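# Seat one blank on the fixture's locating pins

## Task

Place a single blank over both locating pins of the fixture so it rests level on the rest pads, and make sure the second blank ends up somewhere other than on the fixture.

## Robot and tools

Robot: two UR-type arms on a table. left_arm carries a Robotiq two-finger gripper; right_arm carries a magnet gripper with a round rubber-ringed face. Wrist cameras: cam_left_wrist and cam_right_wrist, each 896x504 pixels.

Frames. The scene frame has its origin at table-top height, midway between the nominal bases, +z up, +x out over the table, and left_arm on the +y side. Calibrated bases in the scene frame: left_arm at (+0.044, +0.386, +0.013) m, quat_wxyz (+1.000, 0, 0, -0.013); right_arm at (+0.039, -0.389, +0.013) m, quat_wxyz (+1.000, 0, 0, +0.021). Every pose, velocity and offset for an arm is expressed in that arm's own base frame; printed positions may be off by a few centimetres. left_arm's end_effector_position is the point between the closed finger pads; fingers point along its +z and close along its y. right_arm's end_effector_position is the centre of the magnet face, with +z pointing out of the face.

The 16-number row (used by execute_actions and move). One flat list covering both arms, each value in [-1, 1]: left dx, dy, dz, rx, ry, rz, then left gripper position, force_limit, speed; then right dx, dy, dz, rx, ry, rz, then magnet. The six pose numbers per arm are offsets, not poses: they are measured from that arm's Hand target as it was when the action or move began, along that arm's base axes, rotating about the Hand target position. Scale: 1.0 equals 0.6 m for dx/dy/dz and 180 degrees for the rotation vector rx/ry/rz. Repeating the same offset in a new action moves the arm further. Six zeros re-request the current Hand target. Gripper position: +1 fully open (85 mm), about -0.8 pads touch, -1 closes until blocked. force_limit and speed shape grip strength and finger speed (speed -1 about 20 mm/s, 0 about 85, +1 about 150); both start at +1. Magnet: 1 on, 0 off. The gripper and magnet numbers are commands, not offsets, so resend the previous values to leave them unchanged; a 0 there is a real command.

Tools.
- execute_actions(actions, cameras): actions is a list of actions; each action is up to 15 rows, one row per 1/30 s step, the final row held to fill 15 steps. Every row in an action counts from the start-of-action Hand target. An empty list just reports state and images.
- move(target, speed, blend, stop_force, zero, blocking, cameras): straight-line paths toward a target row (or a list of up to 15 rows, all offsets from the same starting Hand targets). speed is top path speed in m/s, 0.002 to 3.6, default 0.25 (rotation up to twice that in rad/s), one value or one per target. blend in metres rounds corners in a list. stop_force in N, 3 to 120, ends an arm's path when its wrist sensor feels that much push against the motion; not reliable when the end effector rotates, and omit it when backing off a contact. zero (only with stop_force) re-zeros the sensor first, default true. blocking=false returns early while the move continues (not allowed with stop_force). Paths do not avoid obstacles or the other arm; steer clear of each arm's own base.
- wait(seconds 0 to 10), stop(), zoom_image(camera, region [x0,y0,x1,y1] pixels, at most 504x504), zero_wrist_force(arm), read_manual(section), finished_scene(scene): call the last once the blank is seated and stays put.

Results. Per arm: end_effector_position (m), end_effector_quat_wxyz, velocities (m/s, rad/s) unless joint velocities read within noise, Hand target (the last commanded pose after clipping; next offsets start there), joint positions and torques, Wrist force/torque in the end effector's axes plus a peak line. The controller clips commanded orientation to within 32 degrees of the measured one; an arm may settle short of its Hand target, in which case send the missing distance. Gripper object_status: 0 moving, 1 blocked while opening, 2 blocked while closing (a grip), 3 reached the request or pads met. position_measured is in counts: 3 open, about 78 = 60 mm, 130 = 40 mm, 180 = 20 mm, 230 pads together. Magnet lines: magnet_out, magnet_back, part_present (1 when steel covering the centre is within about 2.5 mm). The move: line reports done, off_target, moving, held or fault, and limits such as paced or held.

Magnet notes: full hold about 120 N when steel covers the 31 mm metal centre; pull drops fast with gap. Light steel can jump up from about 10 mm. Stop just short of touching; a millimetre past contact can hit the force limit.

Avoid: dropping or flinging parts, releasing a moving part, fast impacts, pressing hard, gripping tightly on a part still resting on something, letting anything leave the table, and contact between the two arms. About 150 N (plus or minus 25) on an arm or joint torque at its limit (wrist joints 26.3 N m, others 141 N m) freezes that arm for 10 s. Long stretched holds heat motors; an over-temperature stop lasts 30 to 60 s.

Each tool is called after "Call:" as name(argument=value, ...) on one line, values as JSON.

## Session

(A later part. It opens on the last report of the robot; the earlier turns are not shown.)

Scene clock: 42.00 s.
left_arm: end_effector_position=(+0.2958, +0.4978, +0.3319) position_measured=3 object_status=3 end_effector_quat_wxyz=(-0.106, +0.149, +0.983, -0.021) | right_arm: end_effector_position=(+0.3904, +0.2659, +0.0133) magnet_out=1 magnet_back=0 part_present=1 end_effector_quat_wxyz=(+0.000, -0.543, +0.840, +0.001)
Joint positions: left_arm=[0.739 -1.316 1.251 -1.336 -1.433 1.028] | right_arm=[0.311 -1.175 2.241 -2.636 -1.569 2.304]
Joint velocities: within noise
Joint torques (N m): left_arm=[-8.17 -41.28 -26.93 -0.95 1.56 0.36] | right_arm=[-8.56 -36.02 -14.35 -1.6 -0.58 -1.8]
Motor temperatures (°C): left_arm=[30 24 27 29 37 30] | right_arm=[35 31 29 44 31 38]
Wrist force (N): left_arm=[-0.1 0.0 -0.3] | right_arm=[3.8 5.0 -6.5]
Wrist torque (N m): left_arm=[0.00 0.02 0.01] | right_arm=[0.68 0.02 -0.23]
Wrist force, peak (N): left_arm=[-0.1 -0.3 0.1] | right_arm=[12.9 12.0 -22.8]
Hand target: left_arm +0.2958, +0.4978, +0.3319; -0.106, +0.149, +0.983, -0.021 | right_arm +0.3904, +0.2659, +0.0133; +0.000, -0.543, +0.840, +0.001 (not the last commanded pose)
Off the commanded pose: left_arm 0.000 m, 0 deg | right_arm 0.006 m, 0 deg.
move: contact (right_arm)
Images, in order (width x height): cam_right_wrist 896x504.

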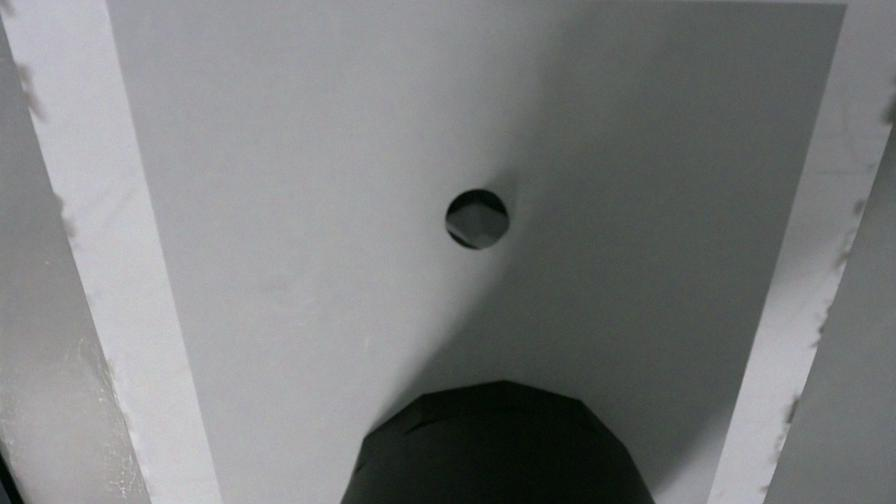

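Call:
execute_actions(actions=[[[0,0,0,0,0,0,1,1,1,0,0,0,0,0,0,0]]], cameras=[])

Call:
move(target=[[0,0,0,0,0,0,1,1,1,0,0,0.04,0,0,0,0],[0,0,0,0,0,0,1,1,1,-0.08,0.04,0.28,0,0,0,0]], speed=[0.05,0.2], cameras=["cam_right_wrist"])

Call:
zoom_image(camera="cam_right_wrist", region=[320, 50, 620, 350])

Scene clock: 42.87 s.
left_arm: end_effector_position=(+0.2958, +0.4978, +0.3319) position_measured=3 object_status=3 end_effector_quat_wxyz=(-0.106, +0.149, +0.983, -0.021) | right_arm: end_effector_position=(+0.3904, +0.2659, +0.0133) magnet_out=0 magnet_back=1 part_present=0 end_effector_quat_wxyz=(+0.000, -0.543, +0.840, +0.001)
Joint positions: left_arm=[0.739 -1.316 1.251 -1.336 -1.433 1.028] | right_arm=[0.311 -1.175 2.241 -2.636 -1.569 2.304]
Joint velocities: within noise
Joint torques (N m): left_arm=[-8.66 -42.63 -26.51 -0.98 1.55 0.33] | right_arm=[-7.21 -20.63 -13.33 -2.45 -0.7 -1.59]
Motor temperatures (°C): left_arm=[30 24 27 29 37 30] | right_arm=[35 31 29 44 31 38]
Wrist force (N): left_arm=[0.0 0.1 0.1] | right_arm=[7.7 8.1 -15.4]
Wrist torque (N m): left_arm=[0.01 0.00 0.00] | right_arm=[0.30 0.01 -0.12]
Wrist force, peak (N): left_arm=[-0.1 0.2 0.0] | right_arm=[7.2 7.9 -18.1]
Hand target: left_arm +0.2958, +0.4978, +0.3319; -0.106, +0.149, +0.983, -0.021 | right_arm +0.3904, +0.2659, +0.0133; +0.000, -0.543, +0.840, +0.001
Off the commanded pose: left_arm 0.000 m, 0 deg | right_arm 0.000 m, 0 deg.
No camera images: "cameras" was empty.

Scene clock: 44.83 s.
left_arm: end_effector_position=(+0.2958, +0.4978, +0.3319) position_measured=3 object_status=3 end_effector_quat_wxyz=(-0.106, +0.149, +0.983, -0.021) | right_arm: end_effector_position=(+0.3425, +0.2899, +0.1812) magnet_out=0 magnet_back=1 part_present=0 end_effector_quat_wxyz=(+0.000, -0.543, +0.840, +0.001)
Joint positions: left_arm=[0.739 -1.316 1.251 -1.336 -1.433 1.028] | right_arm=[0.4 -1.579 2.139 -2.13 -1.569 2.393]
Joint velocities: within noise
Joint torques (N m): left_arm=[-9.21 -42.98 -26.2 -1.12 1.34 0.02] | right_arm=[7.09 -28.74 -30.72 -1.1 -1.49 1.78]
Motor temperatures (°C): left_arm=[30 24 27 29 37 30] | right_arm=[35 31 29 44 31 38]
Wrist force (N): left_arm=[0.0 0.1 0.2] | right_arm=[0.2 -1.2 -1.1]
Wrist torque (N m): left_arm=[0.01 0.00 0.00] | right_arm=[0.00 -0.10 -0.21]
Wrist force, peak (N): left_arm=[-0.2 -0.1 -0.3] | right_arm=[7.3 7.8 -16.8]
Hand target: left_arm +0.2958, +0.4978, +0.3319; -0.106, +0.149, +0.983, -0.021 | right_arm +0.3424, +0.2899, +0.1813; +0.000, -0.543, +0.840, +0.001
Off the commanded pose: left_arm 0.000 m, 0 deg | right_arm 0.000 m, 0 deg.
move: done
Images, in order (width x height): cam_right_wrist 896x504.

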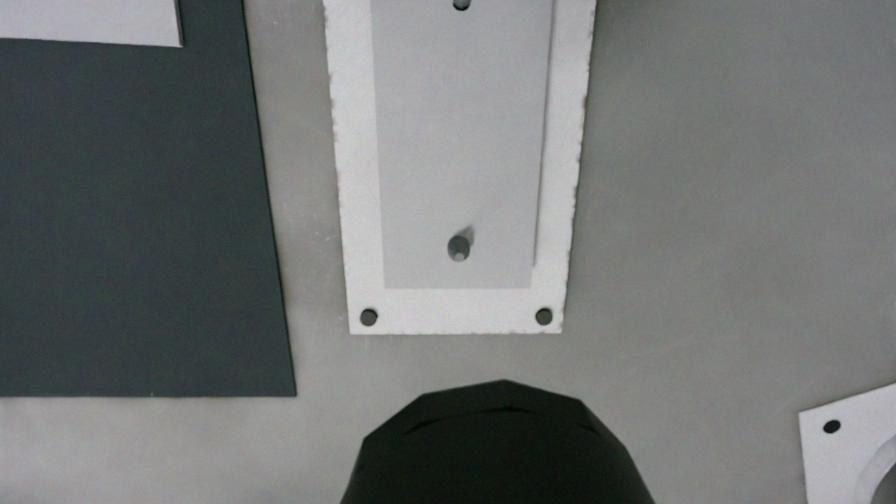

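Scaled by 1.680 from the camera's 896x504 image, which has a finer 1280x720 frame.

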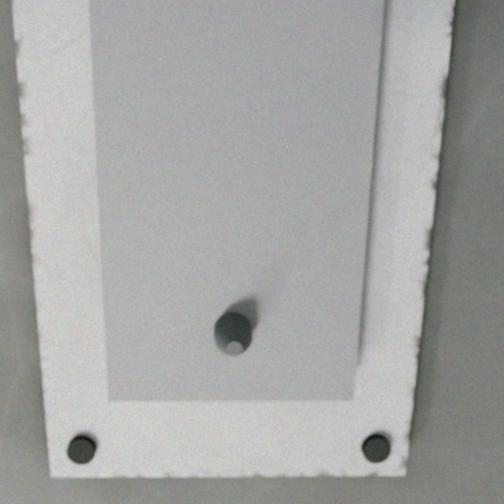

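Call:
finished_scene(scene=3)

The scene is finished: the task was done.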